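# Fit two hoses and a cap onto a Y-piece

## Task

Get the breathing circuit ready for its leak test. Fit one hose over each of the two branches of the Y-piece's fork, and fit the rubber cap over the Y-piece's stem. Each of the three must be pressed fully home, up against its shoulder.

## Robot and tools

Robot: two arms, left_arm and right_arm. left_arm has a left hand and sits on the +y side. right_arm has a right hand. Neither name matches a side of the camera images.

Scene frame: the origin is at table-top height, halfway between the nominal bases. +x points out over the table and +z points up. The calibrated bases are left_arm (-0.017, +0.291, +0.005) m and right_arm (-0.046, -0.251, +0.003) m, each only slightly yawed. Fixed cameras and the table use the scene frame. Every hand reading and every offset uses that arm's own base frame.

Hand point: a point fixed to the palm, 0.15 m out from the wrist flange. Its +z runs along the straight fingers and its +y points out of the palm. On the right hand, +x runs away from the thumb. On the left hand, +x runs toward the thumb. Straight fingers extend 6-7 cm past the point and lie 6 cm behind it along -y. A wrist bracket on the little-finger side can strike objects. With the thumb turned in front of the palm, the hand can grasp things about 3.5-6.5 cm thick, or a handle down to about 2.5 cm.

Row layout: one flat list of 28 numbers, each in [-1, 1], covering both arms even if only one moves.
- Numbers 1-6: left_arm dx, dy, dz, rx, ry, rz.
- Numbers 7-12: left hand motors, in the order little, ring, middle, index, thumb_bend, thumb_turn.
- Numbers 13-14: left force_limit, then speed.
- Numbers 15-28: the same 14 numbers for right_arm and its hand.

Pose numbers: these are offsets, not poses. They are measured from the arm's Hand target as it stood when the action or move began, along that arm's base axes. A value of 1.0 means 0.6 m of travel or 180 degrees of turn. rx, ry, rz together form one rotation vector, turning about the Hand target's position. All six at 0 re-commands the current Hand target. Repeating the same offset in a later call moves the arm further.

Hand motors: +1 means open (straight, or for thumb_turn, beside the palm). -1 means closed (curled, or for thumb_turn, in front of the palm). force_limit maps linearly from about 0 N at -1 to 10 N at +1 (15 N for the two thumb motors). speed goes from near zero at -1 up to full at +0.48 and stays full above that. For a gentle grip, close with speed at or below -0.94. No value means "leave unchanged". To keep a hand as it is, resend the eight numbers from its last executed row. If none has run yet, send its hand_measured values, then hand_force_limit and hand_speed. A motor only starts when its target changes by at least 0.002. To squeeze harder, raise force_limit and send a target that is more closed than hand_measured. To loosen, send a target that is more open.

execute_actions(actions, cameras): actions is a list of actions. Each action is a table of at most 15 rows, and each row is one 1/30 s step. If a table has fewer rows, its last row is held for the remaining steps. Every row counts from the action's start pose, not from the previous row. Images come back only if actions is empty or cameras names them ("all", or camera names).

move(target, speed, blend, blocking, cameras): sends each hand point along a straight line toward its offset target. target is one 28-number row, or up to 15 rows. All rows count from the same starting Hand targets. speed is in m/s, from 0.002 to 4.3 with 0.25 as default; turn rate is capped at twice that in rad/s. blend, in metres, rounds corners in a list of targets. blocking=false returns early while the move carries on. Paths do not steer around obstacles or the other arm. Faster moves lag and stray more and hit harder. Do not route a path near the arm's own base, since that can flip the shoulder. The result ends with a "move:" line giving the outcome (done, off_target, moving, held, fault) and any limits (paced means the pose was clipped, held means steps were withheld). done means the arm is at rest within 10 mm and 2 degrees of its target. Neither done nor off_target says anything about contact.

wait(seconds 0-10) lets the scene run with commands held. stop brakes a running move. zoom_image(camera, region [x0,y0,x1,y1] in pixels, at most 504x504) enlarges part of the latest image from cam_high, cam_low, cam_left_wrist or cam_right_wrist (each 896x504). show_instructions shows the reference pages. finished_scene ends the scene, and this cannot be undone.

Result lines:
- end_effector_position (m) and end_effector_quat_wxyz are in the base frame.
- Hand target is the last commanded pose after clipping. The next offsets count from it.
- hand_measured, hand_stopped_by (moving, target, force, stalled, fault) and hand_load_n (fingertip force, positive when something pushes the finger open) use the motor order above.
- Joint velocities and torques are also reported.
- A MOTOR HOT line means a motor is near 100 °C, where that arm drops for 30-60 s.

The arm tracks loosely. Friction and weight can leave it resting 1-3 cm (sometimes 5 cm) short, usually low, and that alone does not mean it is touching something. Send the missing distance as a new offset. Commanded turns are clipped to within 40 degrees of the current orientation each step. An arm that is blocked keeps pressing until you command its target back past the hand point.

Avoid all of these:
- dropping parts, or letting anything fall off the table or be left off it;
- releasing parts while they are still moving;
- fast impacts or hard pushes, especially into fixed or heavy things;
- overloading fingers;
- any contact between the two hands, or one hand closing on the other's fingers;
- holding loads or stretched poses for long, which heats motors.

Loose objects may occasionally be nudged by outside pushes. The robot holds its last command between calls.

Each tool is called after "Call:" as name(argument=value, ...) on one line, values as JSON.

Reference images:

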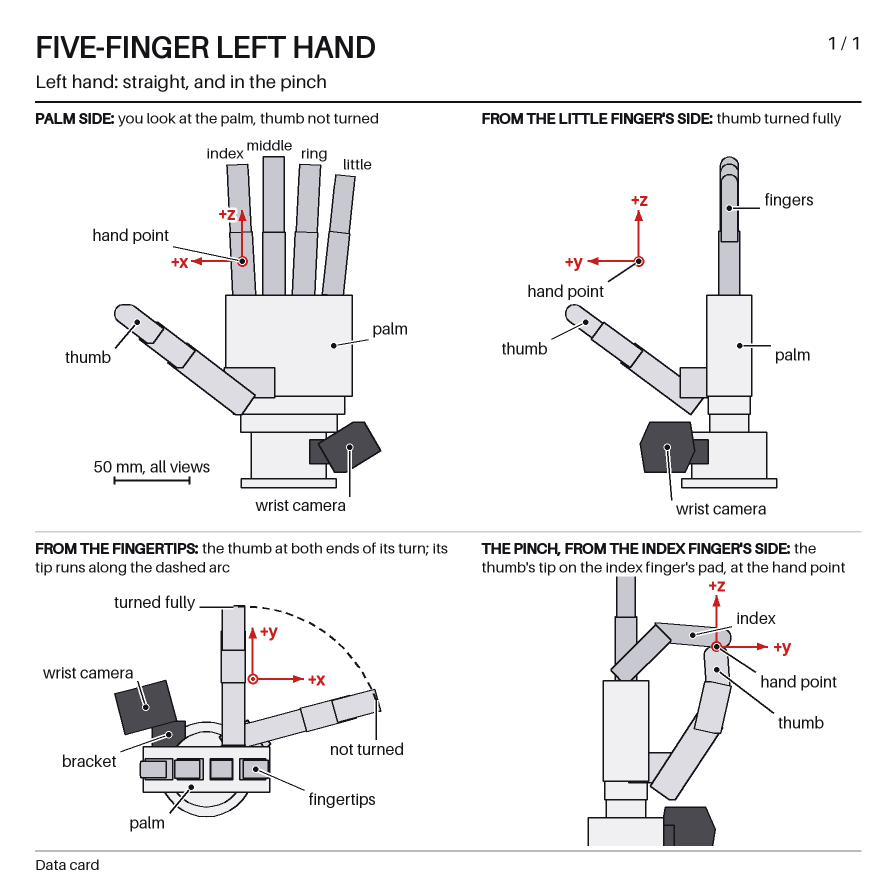

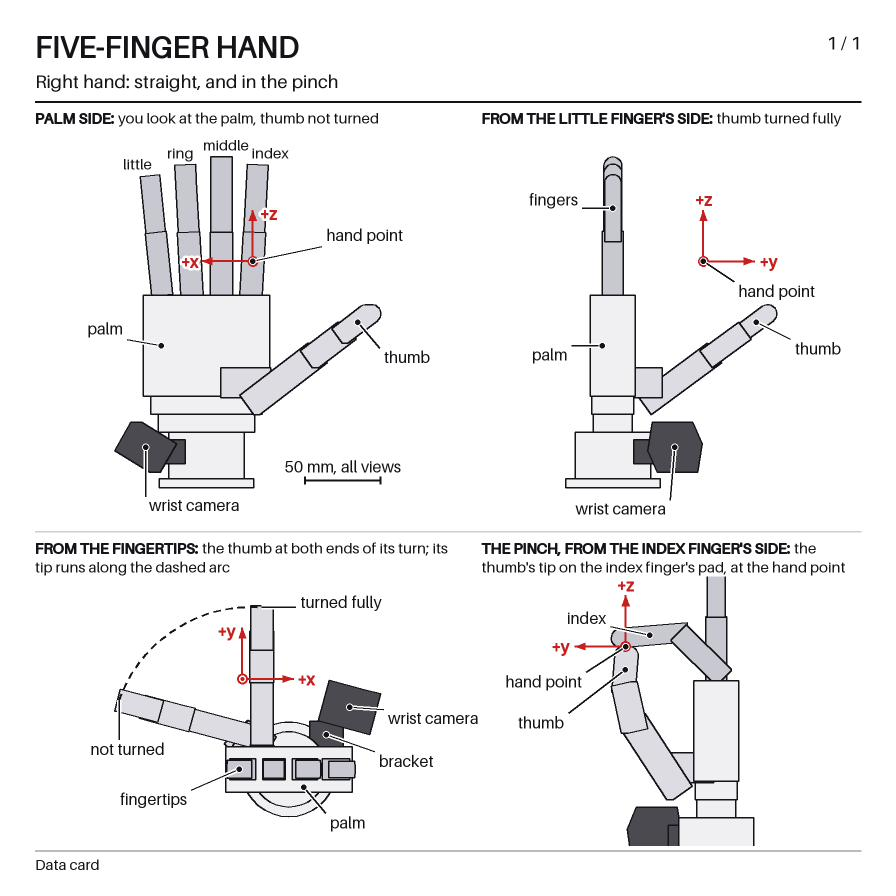

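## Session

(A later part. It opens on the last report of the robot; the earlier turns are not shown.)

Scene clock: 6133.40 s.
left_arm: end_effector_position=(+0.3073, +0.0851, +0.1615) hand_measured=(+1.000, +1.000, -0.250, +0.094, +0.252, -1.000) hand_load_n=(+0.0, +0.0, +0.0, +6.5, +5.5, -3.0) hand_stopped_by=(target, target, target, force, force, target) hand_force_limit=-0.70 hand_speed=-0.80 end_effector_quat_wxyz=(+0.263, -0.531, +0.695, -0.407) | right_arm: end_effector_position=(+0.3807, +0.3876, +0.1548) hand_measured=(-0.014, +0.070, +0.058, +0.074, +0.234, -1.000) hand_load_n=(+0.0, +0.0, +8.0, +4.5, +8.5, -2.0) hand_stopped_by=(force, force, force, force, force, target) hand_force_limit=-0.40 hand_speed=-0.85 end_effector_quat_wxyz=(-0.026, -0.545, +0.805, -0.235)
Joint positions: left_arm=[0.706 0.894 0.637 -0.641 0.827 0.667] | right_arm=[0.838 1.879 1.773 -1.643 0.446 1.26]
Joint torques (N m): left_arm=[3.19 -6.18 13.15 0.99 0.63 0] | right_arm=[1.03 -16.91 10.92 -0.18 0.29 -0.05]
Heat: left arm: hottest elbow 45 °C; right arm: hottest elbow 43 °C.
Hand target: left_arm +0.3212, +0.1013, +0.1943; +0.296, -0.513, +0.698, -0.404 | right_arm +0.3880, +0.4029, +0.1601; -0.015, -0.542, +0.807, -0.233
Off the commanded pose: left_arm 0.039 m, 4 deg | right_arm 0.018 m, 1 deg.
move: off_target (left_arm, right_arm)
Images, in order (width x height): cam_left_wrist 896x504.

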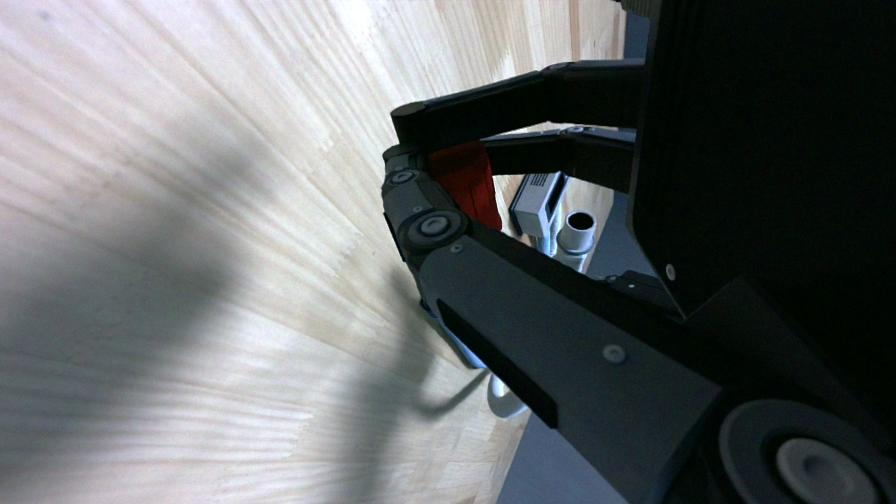

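Call:
move(target=[0.132, -0.155, 0.018, 0.0433, -0.1107, 0.0568, 1, 1, -0.25, -0.5, -0.3, -1, -0.7, -0.8, 0, 0, 0, 0, 0, 0, -0.5, -0.5, -0.5, -0.5, -0.3, -1, -0.4, -0.85], speed=0.1, cameras=["cam_left_wrist", "cam_low", "cam_right_wrist"])

Scene clock: 6204.00 s.
left_arm: end_effector_position=(+0.3990, +0.0125, +0.2073) hand_measured=(+1.000, +1.000, -0.250, +0.094, +0.252, -1.000) hand_load_n=(+0.0, +0.0, +0.0, +6.0, +5.5, -3.0) hand_stopped_by=(target, target, target, force, force, target) hand_force_limit=-0.70 hand_speed=-0.80 end_effector_quat_wxyz=(+0.482, -0.474, +0.617, -0.404) | right_arm: end_effector_position=(+0.3807, +0.3876, +0.1548) hand_measured=(-0.014, +0.070, +0.058, +0.074, +0.234, -1.000) hand_load_n=(+0.0, +0.0, +8.0, +4.5, +9.0, -1.5) hand_stopped_by=(force, force, force, force, force, target) hand_force_limit=-0.40 hand_speed=-0.85 end_effector_quat_wxyz=(-0.026, -0.545, +0.805, -0.235)
Joint positions: left_arm=[0.166 0.74 0.454 0.07 0.204 0.263] | right_arm=[0.838 1.879 1.773 -1.643 0.446 1.26]
Joint torques (N m): left_arm=[1.44 -3.19 7.69 3.04 -0.03 -0.25] | right_arm=[0.97 -17.08 11.02 -0.23 0.31 -0.07]
Motor temperatures (°C): left_arm=[19 20 55 17 20 19] | right_arm=[18 26 43 17 20 20]
Heat: left arm: hottest elbow 55 °C; right arm: hottest elbow 43 °C.
Hand target: left_arm +0.4003, +0.0081, +0.2050; +0.480, -0.474, +0.614, -0.410 | right_arm +0.3880, +0.4029, +0.1601; -0.015, -0.542, +0.807, -0.233
Off the commanded pose: left_arm 0.005 m, 1 deg | right_arm 0.018 m, 1 deg.
move: off_target (right_arm)
Images, in order (width x height): cam_low 896x504, cam_left_wrist 896x504, cam_right_wrist 896x504.

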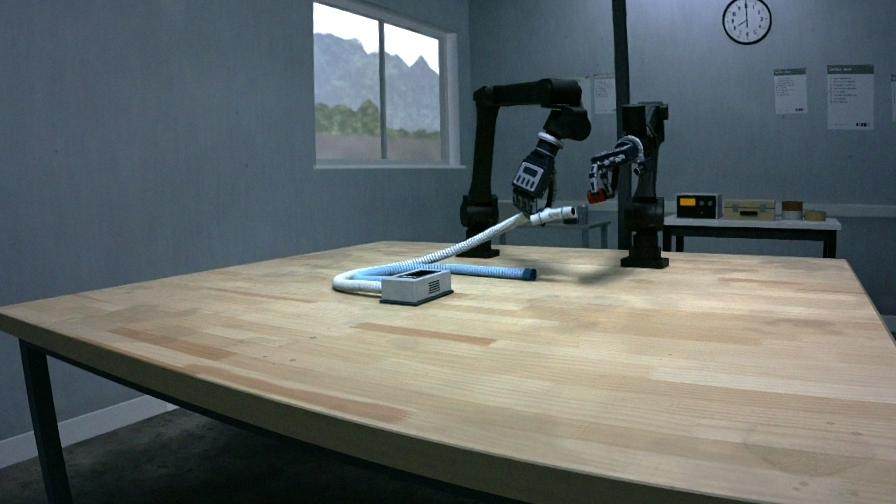

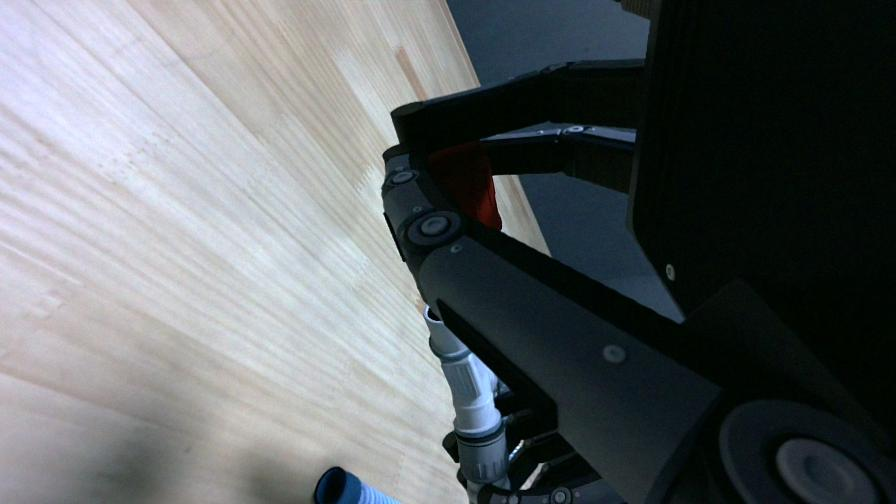

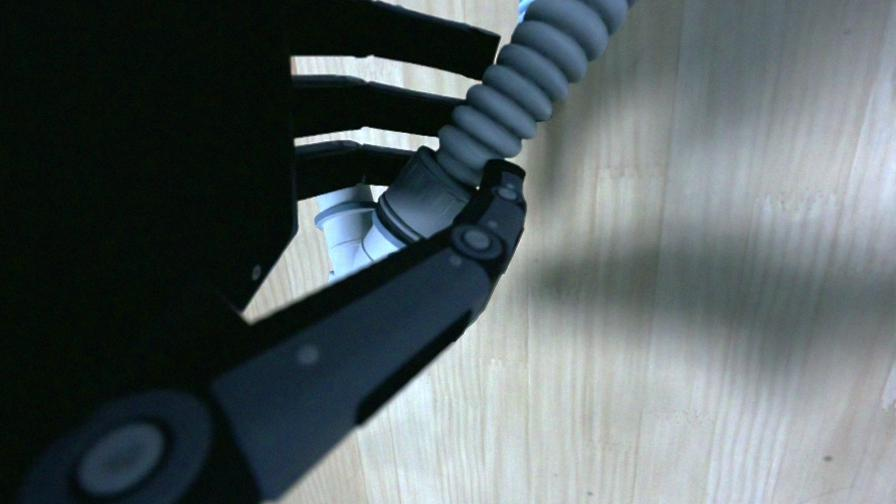

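Call:
zoom_image(camera="cam_left_wrist", region=[370, 270, 570, 490])

Scaled by 2.291 from the camera's 896x504 image, which has a finer 1280x720 frame.

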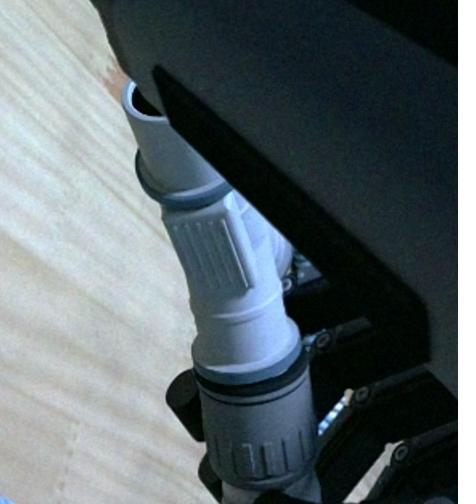

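Call:
zoom_image(camera="cam_left_wrist", region=[410, 295, 490, 375])

Call:
zoom_image(camera="cam_low", region=[460, 140, 660, 270])

Scaled by 6.300 from the camera's 896x504 image, which has a finer 1280x720 frame.

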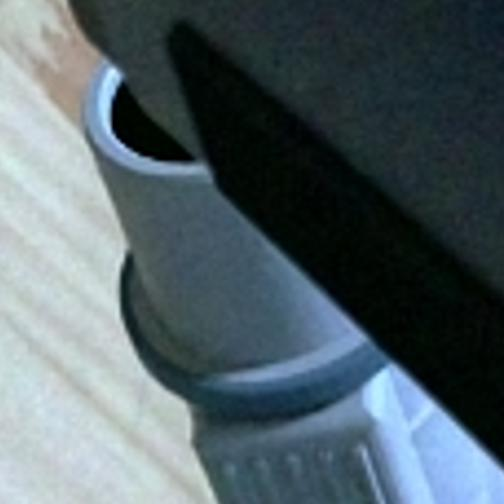

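Scaled by 2.520 from the camera's 896x504 image, which has a finer 1280x720 frame.

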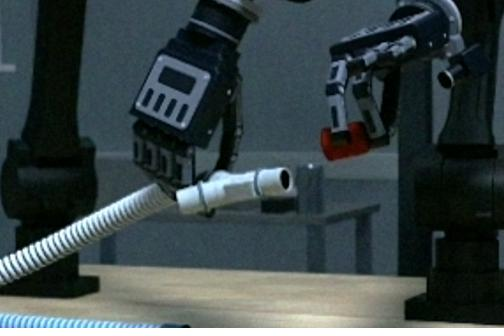

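Call:
zoom_image(camera="cam_left_wrist", region=[430, 340, 530, 500])

Scaled by 3.150 from the camera's 896x504 image, which has a finer 1280x720 frame.

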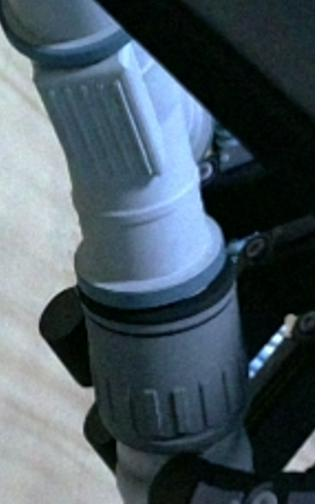

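Call:
zoom_image(camera="cam_low", region=[520, 180, 620, 240])

Scaled by 5.040 from the camera's 896x504 image, which has a finer 1280x720 frame.

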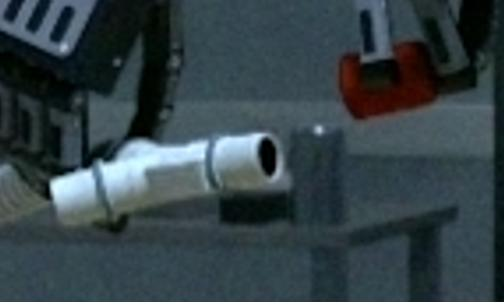

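Call:
move(target=[-0.0067, 0.0083, -0.0273, -0.0058, -0.0648, -0.0141, 1, 1, -0.25, -0.5, -0.3, -1, -0.7, -0.8, 0, 0, 0, 0, 0, 0, -0.5, -0.5, -0.5, -0.5, -0.3, -1, -0.4, -0.85], speed=0.05, cameras=["cam_left_wrist", "cam_low"])

Call:
zoom_image(camera="cam_low", region=[520, 180, 620, 240])

Call:
zoom_image(camera="cam_left_wrist", region=[380, 280, 560, 500])

Scene clock: 6335.03 s.
left_arm: end_effector_position=(+0.3972, +0.0106, +0.1906) hand_measured=(+1.000, +1.000, -0.250, +0.094, +0.252, -1.000) hand_load_n=(+0.0, +0.0, +0.0, +6.0, +5.5, -3.0) hand_stopped_by=(target, target, target, force, force, target) hand_force_limit=-0.70 hand_speed=-0.80 end_effector_quat_wxyz=(+0.526, -0.416, +0.575, -0.469) | right_arm: end_effector_position=(+0.3807, +0.3876, +0.1548) hand_measured=(-0.014, +0.070, +0.058, +0.074, +0.234, -1.000) hand_load_n=(+0.0, +0.0, +8.0, +4.5, +9.0, -1.5) hand_stopped_by=(force, force, force, force, force, target) hand_force_limit=-0.40 hand_speed=-0.85 end_effector_quat_wxyz=(-0.026, -0.545, +0.805, -0.235)
Joint positions: left_arm=[0.228 0.801 0.275 0.519 0.33 0.218] | right_arm=[0.838 1.879 1.773 -1.643 0.446 1.26]
Joint torques (N m): left_arm=[3.43 -2.84 6.9 3.03 0.08 -0.25] | right_arm=[1.26 -16.91 10.85 -0.24 0.35 -0.04]
Motor temperatures (°C): left_arm=[19 20 42 18 19 19] | right_arm=[18 26 43 17 20 20]
Heat: left arm: hottest elbow 42 °C; right arm: hottest elbow 43 °C.
Hand target: left_arm +0.3963, +0.0132, +0.1887; +0.527, -0.420, +0.568, -0.472 | right_arm +0.3880, +0.4029, +0.1601; -0.015, -0.542, +0.807, -0.233
Off the commanded pose: left_arm 0.003 m, 1 deg | right_arm 0.018 m, 1 deg.
move: off_target (right_arm)
Images, in order (width x height): cam_low 896x504, cam_left_wrist 896x504.

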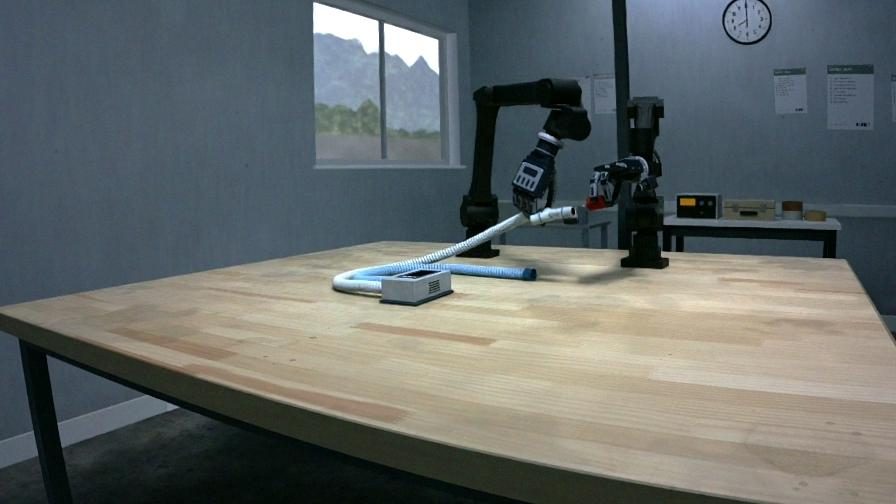

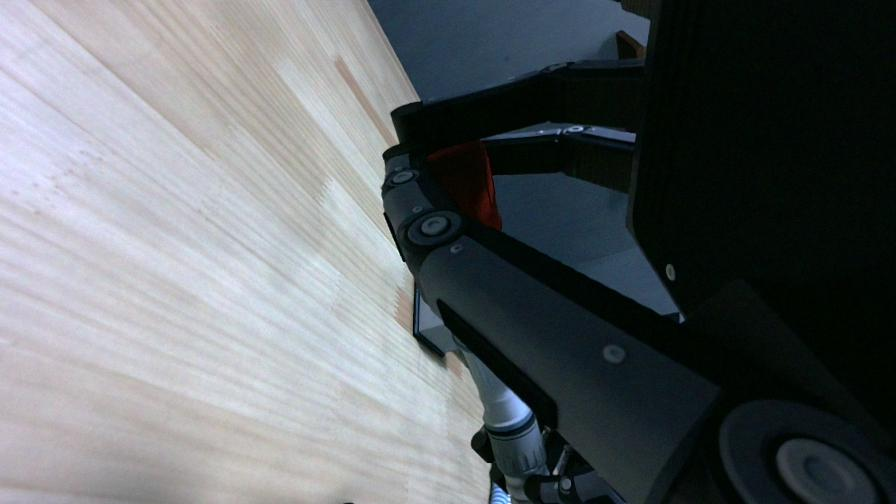

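Scaled by 5.040 from the camera's 896x504 image, which has a finer 1280x720 frame.

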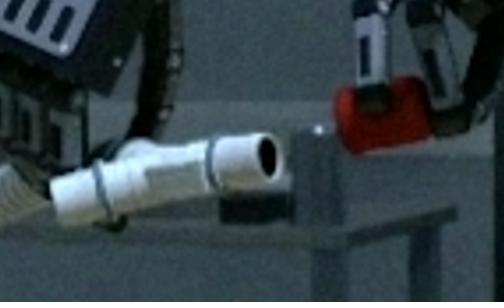

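Scaled by 2.291 from the camera's 896x504 image, which has a finer 1280x720 frame.

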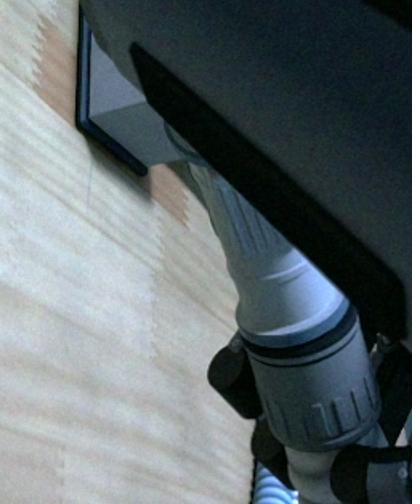

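Call:
execute_actions(actions=[], cameras=["cam_high", "cam_right_wrist"])

Scene clock: 6357.30 s.
left_arm: end_effector_position=(+0.3972, +0.0107, +0.1906) hand_measured=(+1.000, +1.000, -0.250, +0.094, +0.252, -1.000) hand_load_n=(+0.0, +0.0, +0.0, +6.0, +5.5, -3.0) hand_stopped_by=(target, target, target, force, force, target) hand_force_limit=-0.70 hand_speed=-0.80 end_effector_quat_wxyz=(+0.526, -0.416, +0.575, -0.469) | right_arm: end_effector_position=(+0.3807, +0.3876, +0.1548) hand_measured=(-0.014, +0.070, +0.058, +0.074, +0.234, -1.000) hand_load_n=(+0.0, +0.0, +8.0, +4.5, +8.5, -1.5) hand_stopped_by=(force, force, force, force, force, target) hand_force_limit=-0.40 hand_speed=-0.85 end_effector_quat_wxyz=(-0.026, -0.545, +0.805, -0.235)
Joint positions: left_arm=[0.229 0.801 0.275 0.519 0.33 0.218] | right_arm=[0.838 1.879 1.773 -1.643 0.446 1.26]
Joint velocities: within noise
Joint torques (N m): left_arm=[3.02 -2.61 6.98 2.84 0.11 -0.23] | right_arm=[1.44 -16.73 11 -0.29 0.35 -0.04]
Motor temperatures (°C): left_arm=[19 20 42 18 19 19] | right_arm=[18 26 43 17 20 20]
Heat: left arm: hottest elbow 42 °C; right arm: hottest elbow 43 °C.
Hand target: left_arm +0.3963, +0.0132, +0.1887; +0.527, -0.420, +0.568, -0.472 | right_arm +0.3880, +0.4029, +0.1601; -0.015, -0.542, +0.807, -0.233
Off the commanded pose: left_arm 0.003 m, 1 deg | right_arm 0.018 m, 1 deg.
Images, in order (width x height): cam_high 896x504, cam_right_wrist 896x504.

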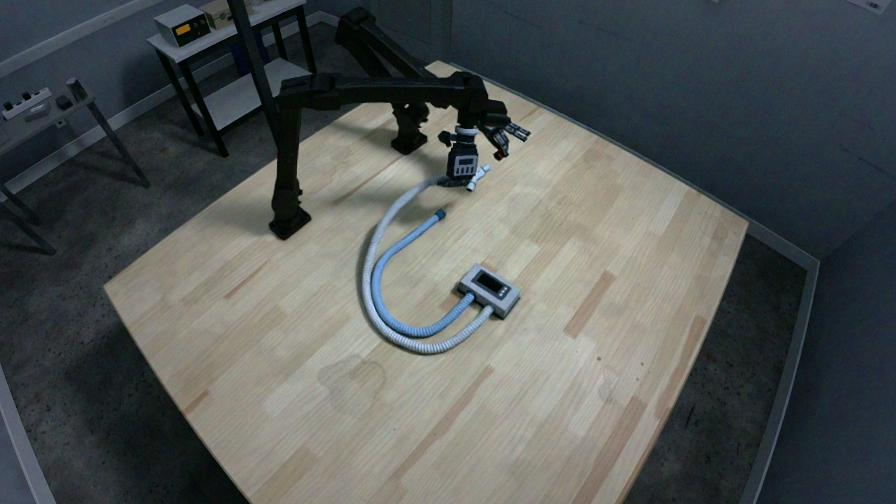

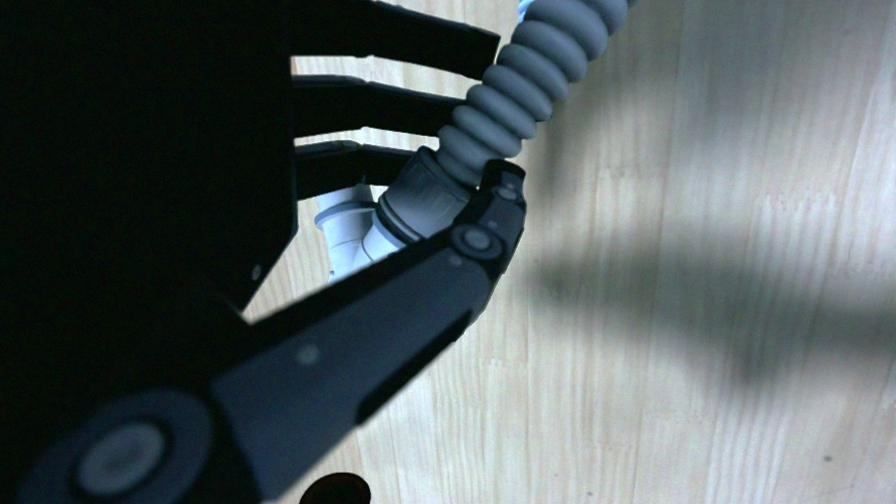

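Call:
zoom_image(camera="cam_high", region=[440, 130, 540, 200])

Call:
zoom_image(camera="cam_right_wrist", region=[250, 400, 450, 504])

Scaled by 5.040 from the camera's 896x504 image, which has a finer 1280x720 frame.

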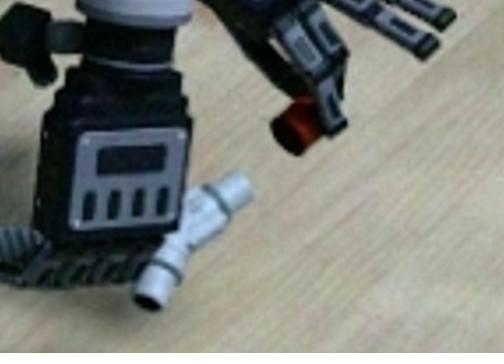

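Scaled by 2.520 from the camera's 896x504 image, which has a finer 1280x720 frame.

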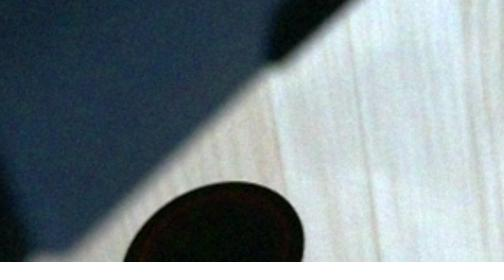

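Call:
zoom_image(camera="cam_high", region=[465, 140, 515, 175])

Scaled by 10.080 from the camera's 896x504 image, which has a finer 1280x720 frame.

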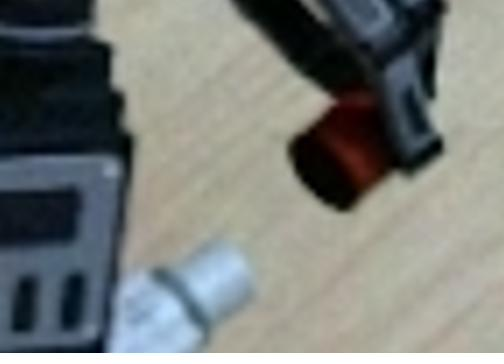

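Call:
move(target=[-0.0015, -0.027, -0.022, 0, 0, 0, 1, 1, -0.25, -0.5, -0.3, -1, -0.7, -0.8, 0, 0, 0, 0, 0, 0, -0.5, -0.5, -0.5, -0.5, -0.3, -1, -0.4, -0.85], speed=0.04, cameras=["cam_high", "cam_low"])

Call:
zoom_image(camera="cam_low", region=[520, 180, 620, 240])

Call:
zoom_image(camera="cam_high", region=[465, 140, 515, 190])

Scene clock: 6397.07 s.
left_arm: end_effector_position=(+0.3961, +0.0016, +0.1770) hand_measured=(+1.000, +1.000, -0.250, +0.094, +0.252, -1.000) hand_load_n=(+0.0, +0.0, +0.0, +6.0, +5.5, -3.0) hand_stopped_by=(target, target, target, force, force, target) hand_force_limit=-0.70 hand_speed=-0.80 end_effector_quat_wxyz=(+0.529, -0.421, +0.572, -0.465) | right_arm: end_effector_position=(+0.3807, +0.3876, +0.1548) hand_measured=(-0.014, +0.070, +0.058, +0.074, +0.234, -1.000) hand_load_n=(+0.0, +0.0, +8.5, +4.5, +9.0, -1.5) hand_stopped_by=(force, force, force, force, force, target) hand_force_limit=-0.40 hand_speed=-0.85 end_effector_quat_wxyz=(-0.026, -0.545, +0.805, -0.235)
Joint positions: left_arm=[0.174 0.825 0.242 0.575 0.261 0.217] | right_arm=[0.838 1.879 1.773 -1.643 0.446 1.26]
Joint torques (N m): left_arm=[0.97 -3.08 6.84 2.99 -0.09 -0.28] | right_arm=[0.91 -17.61 10.97 -0.29 0.32 -0.07]
Heat: left arm: hottest elbow 41 °C; right arm: hottest elbow 43 °C.
Hand target: left_arm +0.3954, -0.0030, +0.1755; +0.527, -0.420, +0.568, -0.472 | right_arm +0.3880, +0.4029, +0.1601; -0.015, -0.542, +0.807, -0.233
Off the commanded pose: left_arm 0.005 m, 1 deg | right_arm 0.018 m, 1 deg.
move: off_target (right_arm)
Images, in order (width x height): cam_high 896x504, cam_low 896x504.

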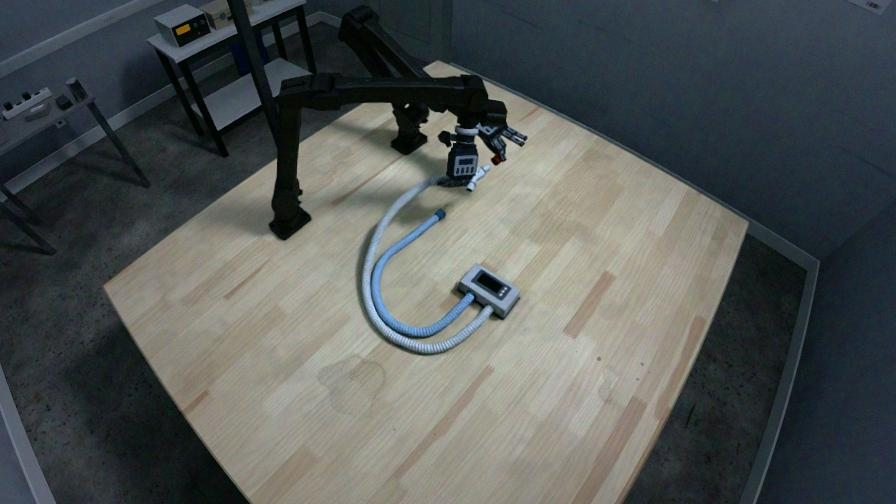

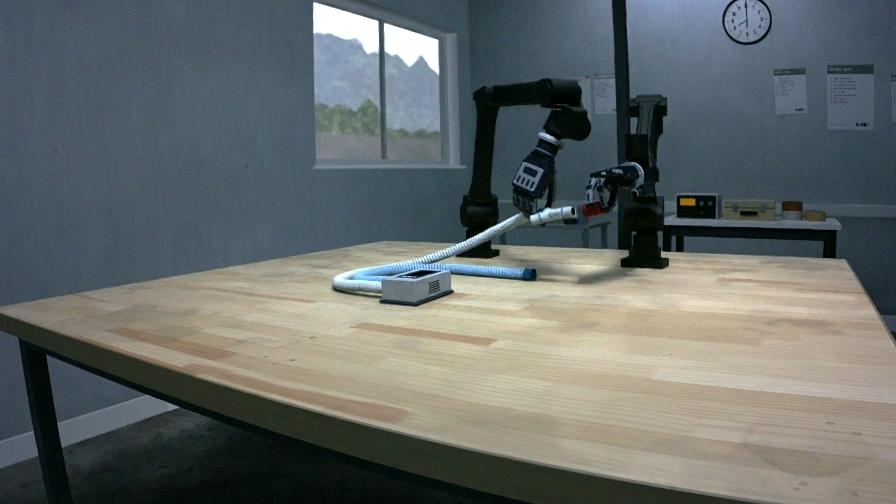

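Scaled by 5.040 from the camera's 896x504 image, which has a finer 1280x720 frame.

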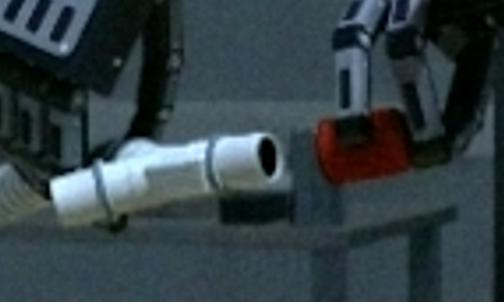

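Scaled by 10.080 from the camera's 896x504 image, which has a finer 1280x720 frame.

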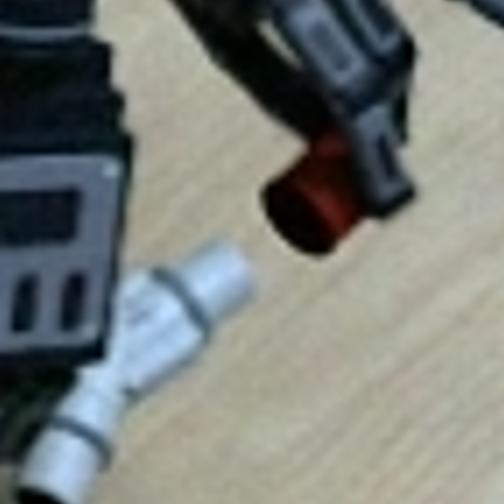

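Call:
execute_actions(actions=[], cameras=["cam_left_wrist", "cam_right_wrist"])

Scene clock: 6412.50 s.
left_arm: end_effector_position=(+0.3962, +0.0016, +0.1771) hand_measured=(+1.000, +1.000, -0.250, +0.094, +0.252, -1.000) hand_load_n=(+0.0, +0.0, +0.0, +6.5, +5.5, -3.0) hand_stopped_by=(target, target, target, force, force, target) hand_force_limit=-0.70 hand_speed=-0.80 end_effector_quat_wxyz=(+0.529, -0.420, +0.572, -0.465) | right_arm: end_effector_position=(+0.3807, +0.3876, +0.1548) hand_measured=(-0.014, +0.070, +0.058, +0.074, +0.234, -1.000) hand_load_n=(+0.0, +0.5, +8.0, +4.5, +9.0, -2.0) hand_stopped_by=(force, force, force, force, force, target) hand_force_limit=-0.40 hand_speed=-0.85 end_effector_quat_wxyz=(-0.026, -0.545, +0.805, -0.235)
Joint positions: left_arm=[0.174 0.825 0.242 0.576 0.261 0.217] | right_arm=[0.838 1.879 1.773 -1.643 0.446 1.26]
Joint velocities: within noise
Joint torques (N m): left_arm=[0.67 -2.78 6.94 2.92 -0.09 -0.25] | right_arm=[0.91 -16.73 10.91 -0.28 0.3 -0.04]
Motor temperatures (°C): left_arm=[19 20 41 18 19 19] | right_arm=[18 26 43 17 20 20]
Heat: left arm: hottest elbow 41 °C; right arm: hottest elbow 43 °C.
Hand target: left_arm +0.3954, -0.0030, +0.1756; +0.527, -0.420, +0.568, -0.472 | right_arm +0.3880, +0.4029, +0.1601; -0.015, -0.542, +0.807, -0.233
Off the commanded pose: left_arm 0.005 m, 1 deg | right_arm 0.018 m, 1 deg.
Images, in order (width x height): cam_left_wrist 896x504, cam_right_wrist 896x504.

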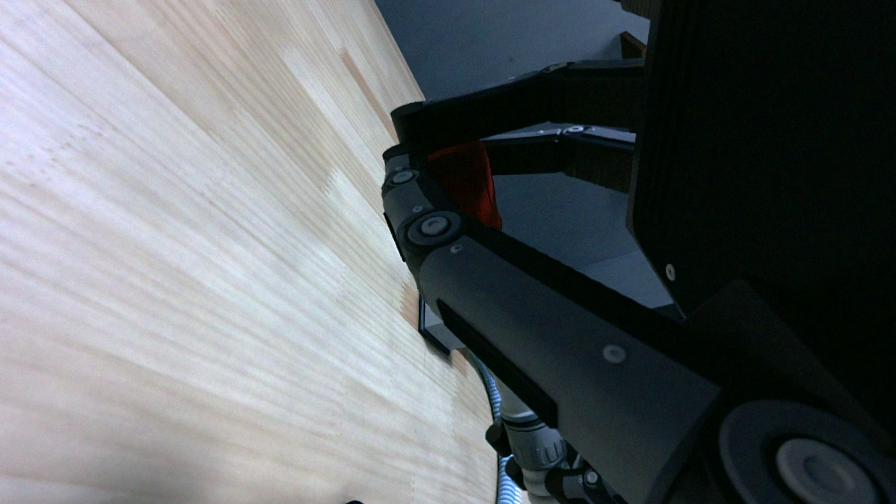

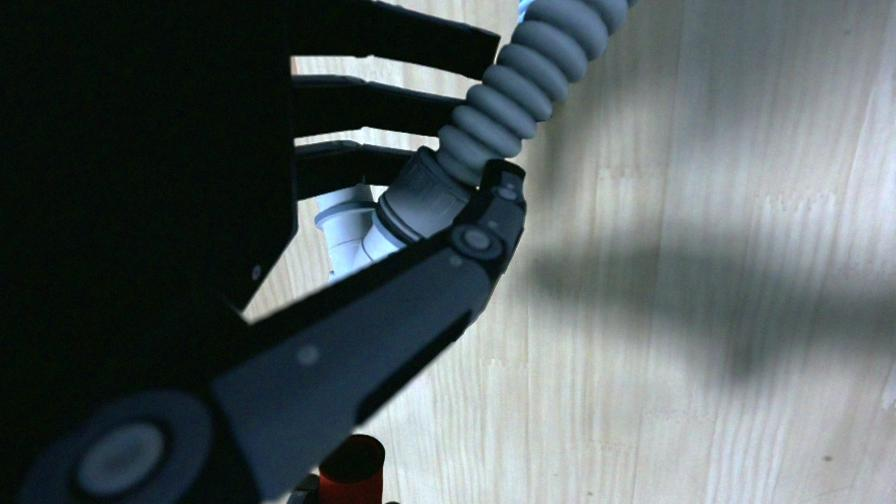

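Call:
zoom_image(camera="cam_right_wrist", region=[290, 120, 490, 320])

Call:
zoom_image(camera="cam_right_wrist", region=[280, 400, 440, 504])

Scaled by 2.520 from the camera's 896x504 image, which has a finer 1280x720 frame.

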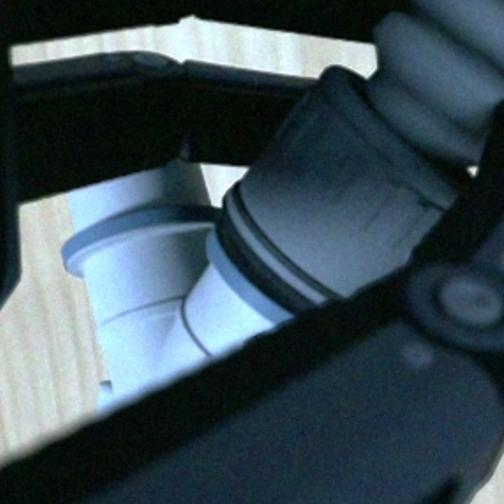

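Scaled by 3.150 from the camera's 896x504 image, which has a finer 1280x720 frame.

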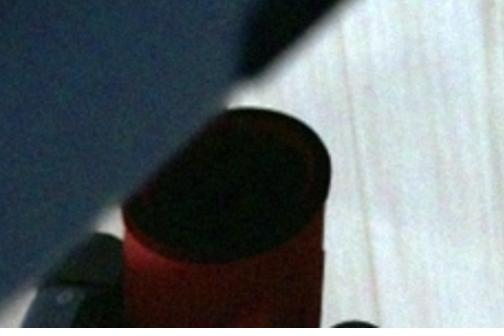

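Call:
move(target=[-0.0015, -0.0165, -0.001, 0, 0, 0, 1, 1, -0.25, -0.5, -0.3, -1, -0.7, -0.8, 0, 0, 0, 0, 0, 0, -0.5, -0.5, -0.5, -0.5, -0.3, -1, -0.4, -0.85], speed=0.03, cameras=["cam_high", "cam_low", "cam_right_wrist", "cam_left_wrist"])

Call:
zoom_image(camera="cam_low", region=[520, 180, 620, 240])

Call:
zoom_image(camera="cam_high", region=[465, 140, 515, 190])

Scene clock: 6487.37 s.
left_arm: end_effector_position=(+0.3959, -0.0083, +0.1736) hand_measured=(+1.000, +1.000, -0.250, +0.094, +0.252, -1.000) hand_load_n=(+0.0, +0.0, +0.0, +6.5, +5.5, -3.0) hand_stopped_by=(target, target, target, force, force, target) hand_force_limit=-0.70 hand_speed=-0.80 end_effector_quat_wxyz=(+0.527, -0.422, +0.573, -0.464) | right_arm: end_effector_position=(+0.3807, +0.3876, +0.1548) hand_measured=(-0.014, +0.070, +0.058, +0.074, +0.234, -1.000) hand_load_n=(+0.0, +0.0, +8.0, +4.5, +9.0, -2.0) hand_stopped_by=(force, force, force, force, force, target) hand_force_limit=-0.40 hand_speed=-0.85 end_effector_quat_wxyz=(-0.026, -0.545, +0.805, -0.235)
Joint positions: left_arm=[0.127 0.825 0.236 0.576 0.214 0.217] | right_arm=[0.838 1.879 1.773 -1.643 0.446 1.26]
Joint torques (N m): left_arm=[0.79 -3.19 6.74 2.93 -0.1 -0.31] | right_arm=[0.62 -17.08 10.91 -0.28 0.33 -0.04]
Heat: left arm: hottest elbow 41 °C; right arm: hottest elbow 43 °C.
Hand target: left_arm +0.3945, -0.0129, +0.1750; +0.527, -0.420, +0.568, -0.472 | right_arm +0.3880, +0.4029, +0.1601; -0.015, -0.542, +0.807, -0.233
Off the commanded pose: left_arm 0.005 m, 1 deg | right_arm 0.018 m, 1 deg.
move: off_target (right_arm)

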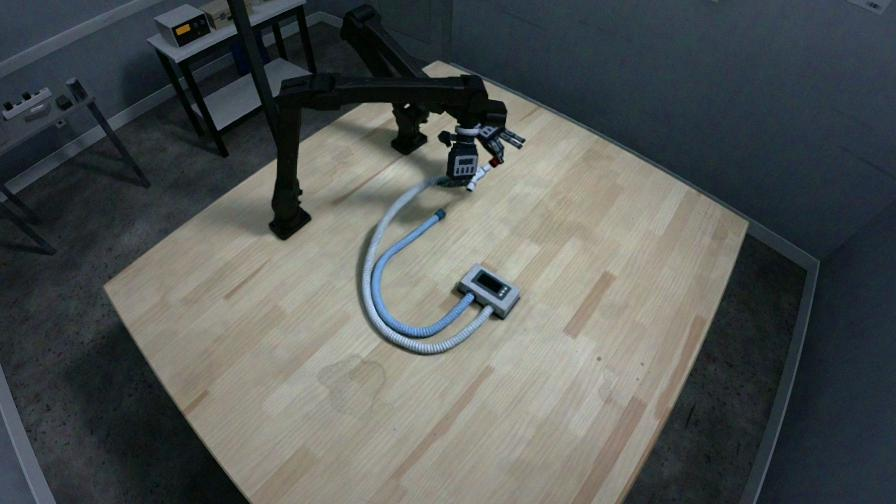

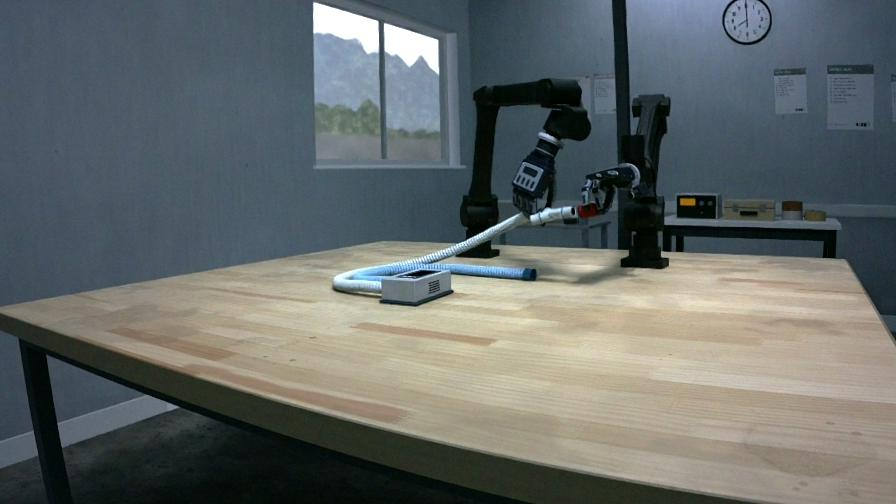

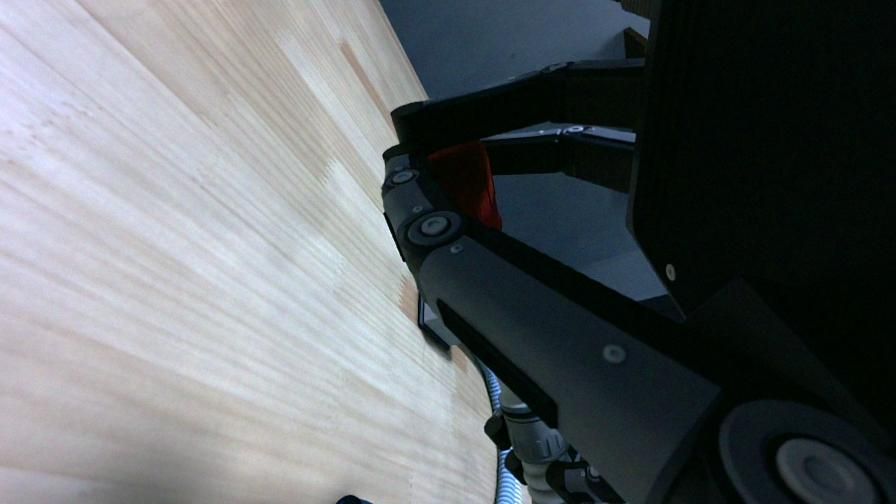

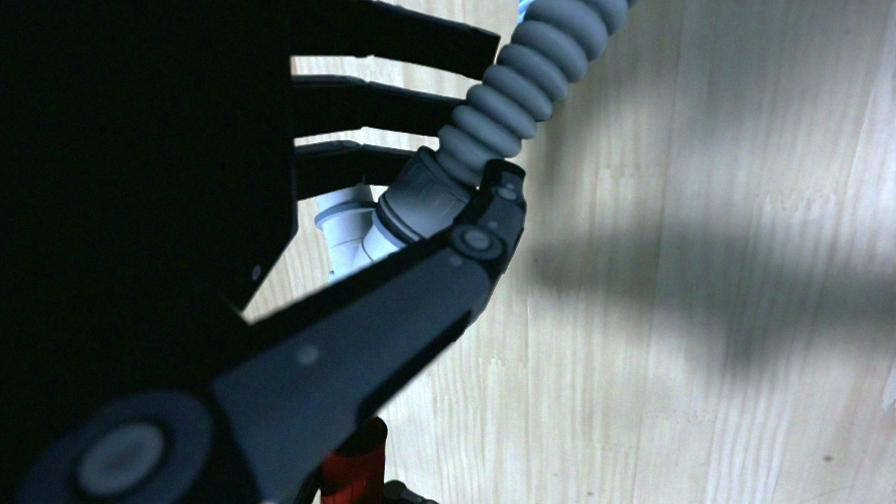

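Scaled by 5.040 from the camera's 896x504 image, which has a finer 1280x720 frame.

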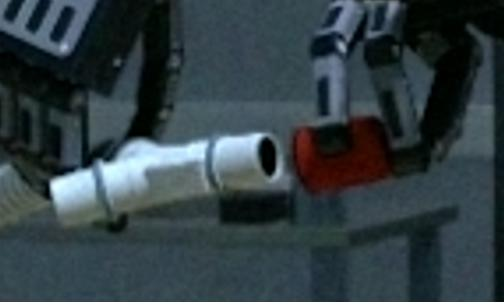

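Scaled by 10.080 from the camera's 896x504 image, which has a finer 1280x720 frame.

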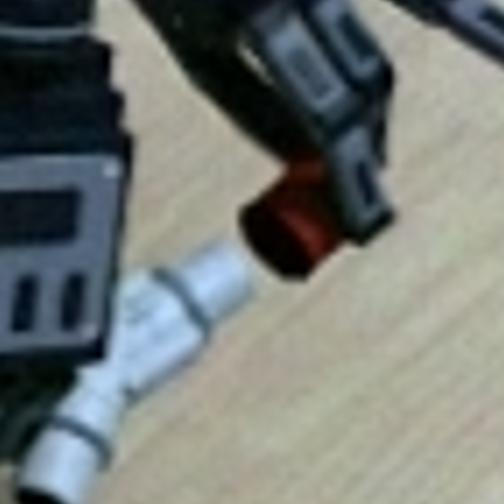

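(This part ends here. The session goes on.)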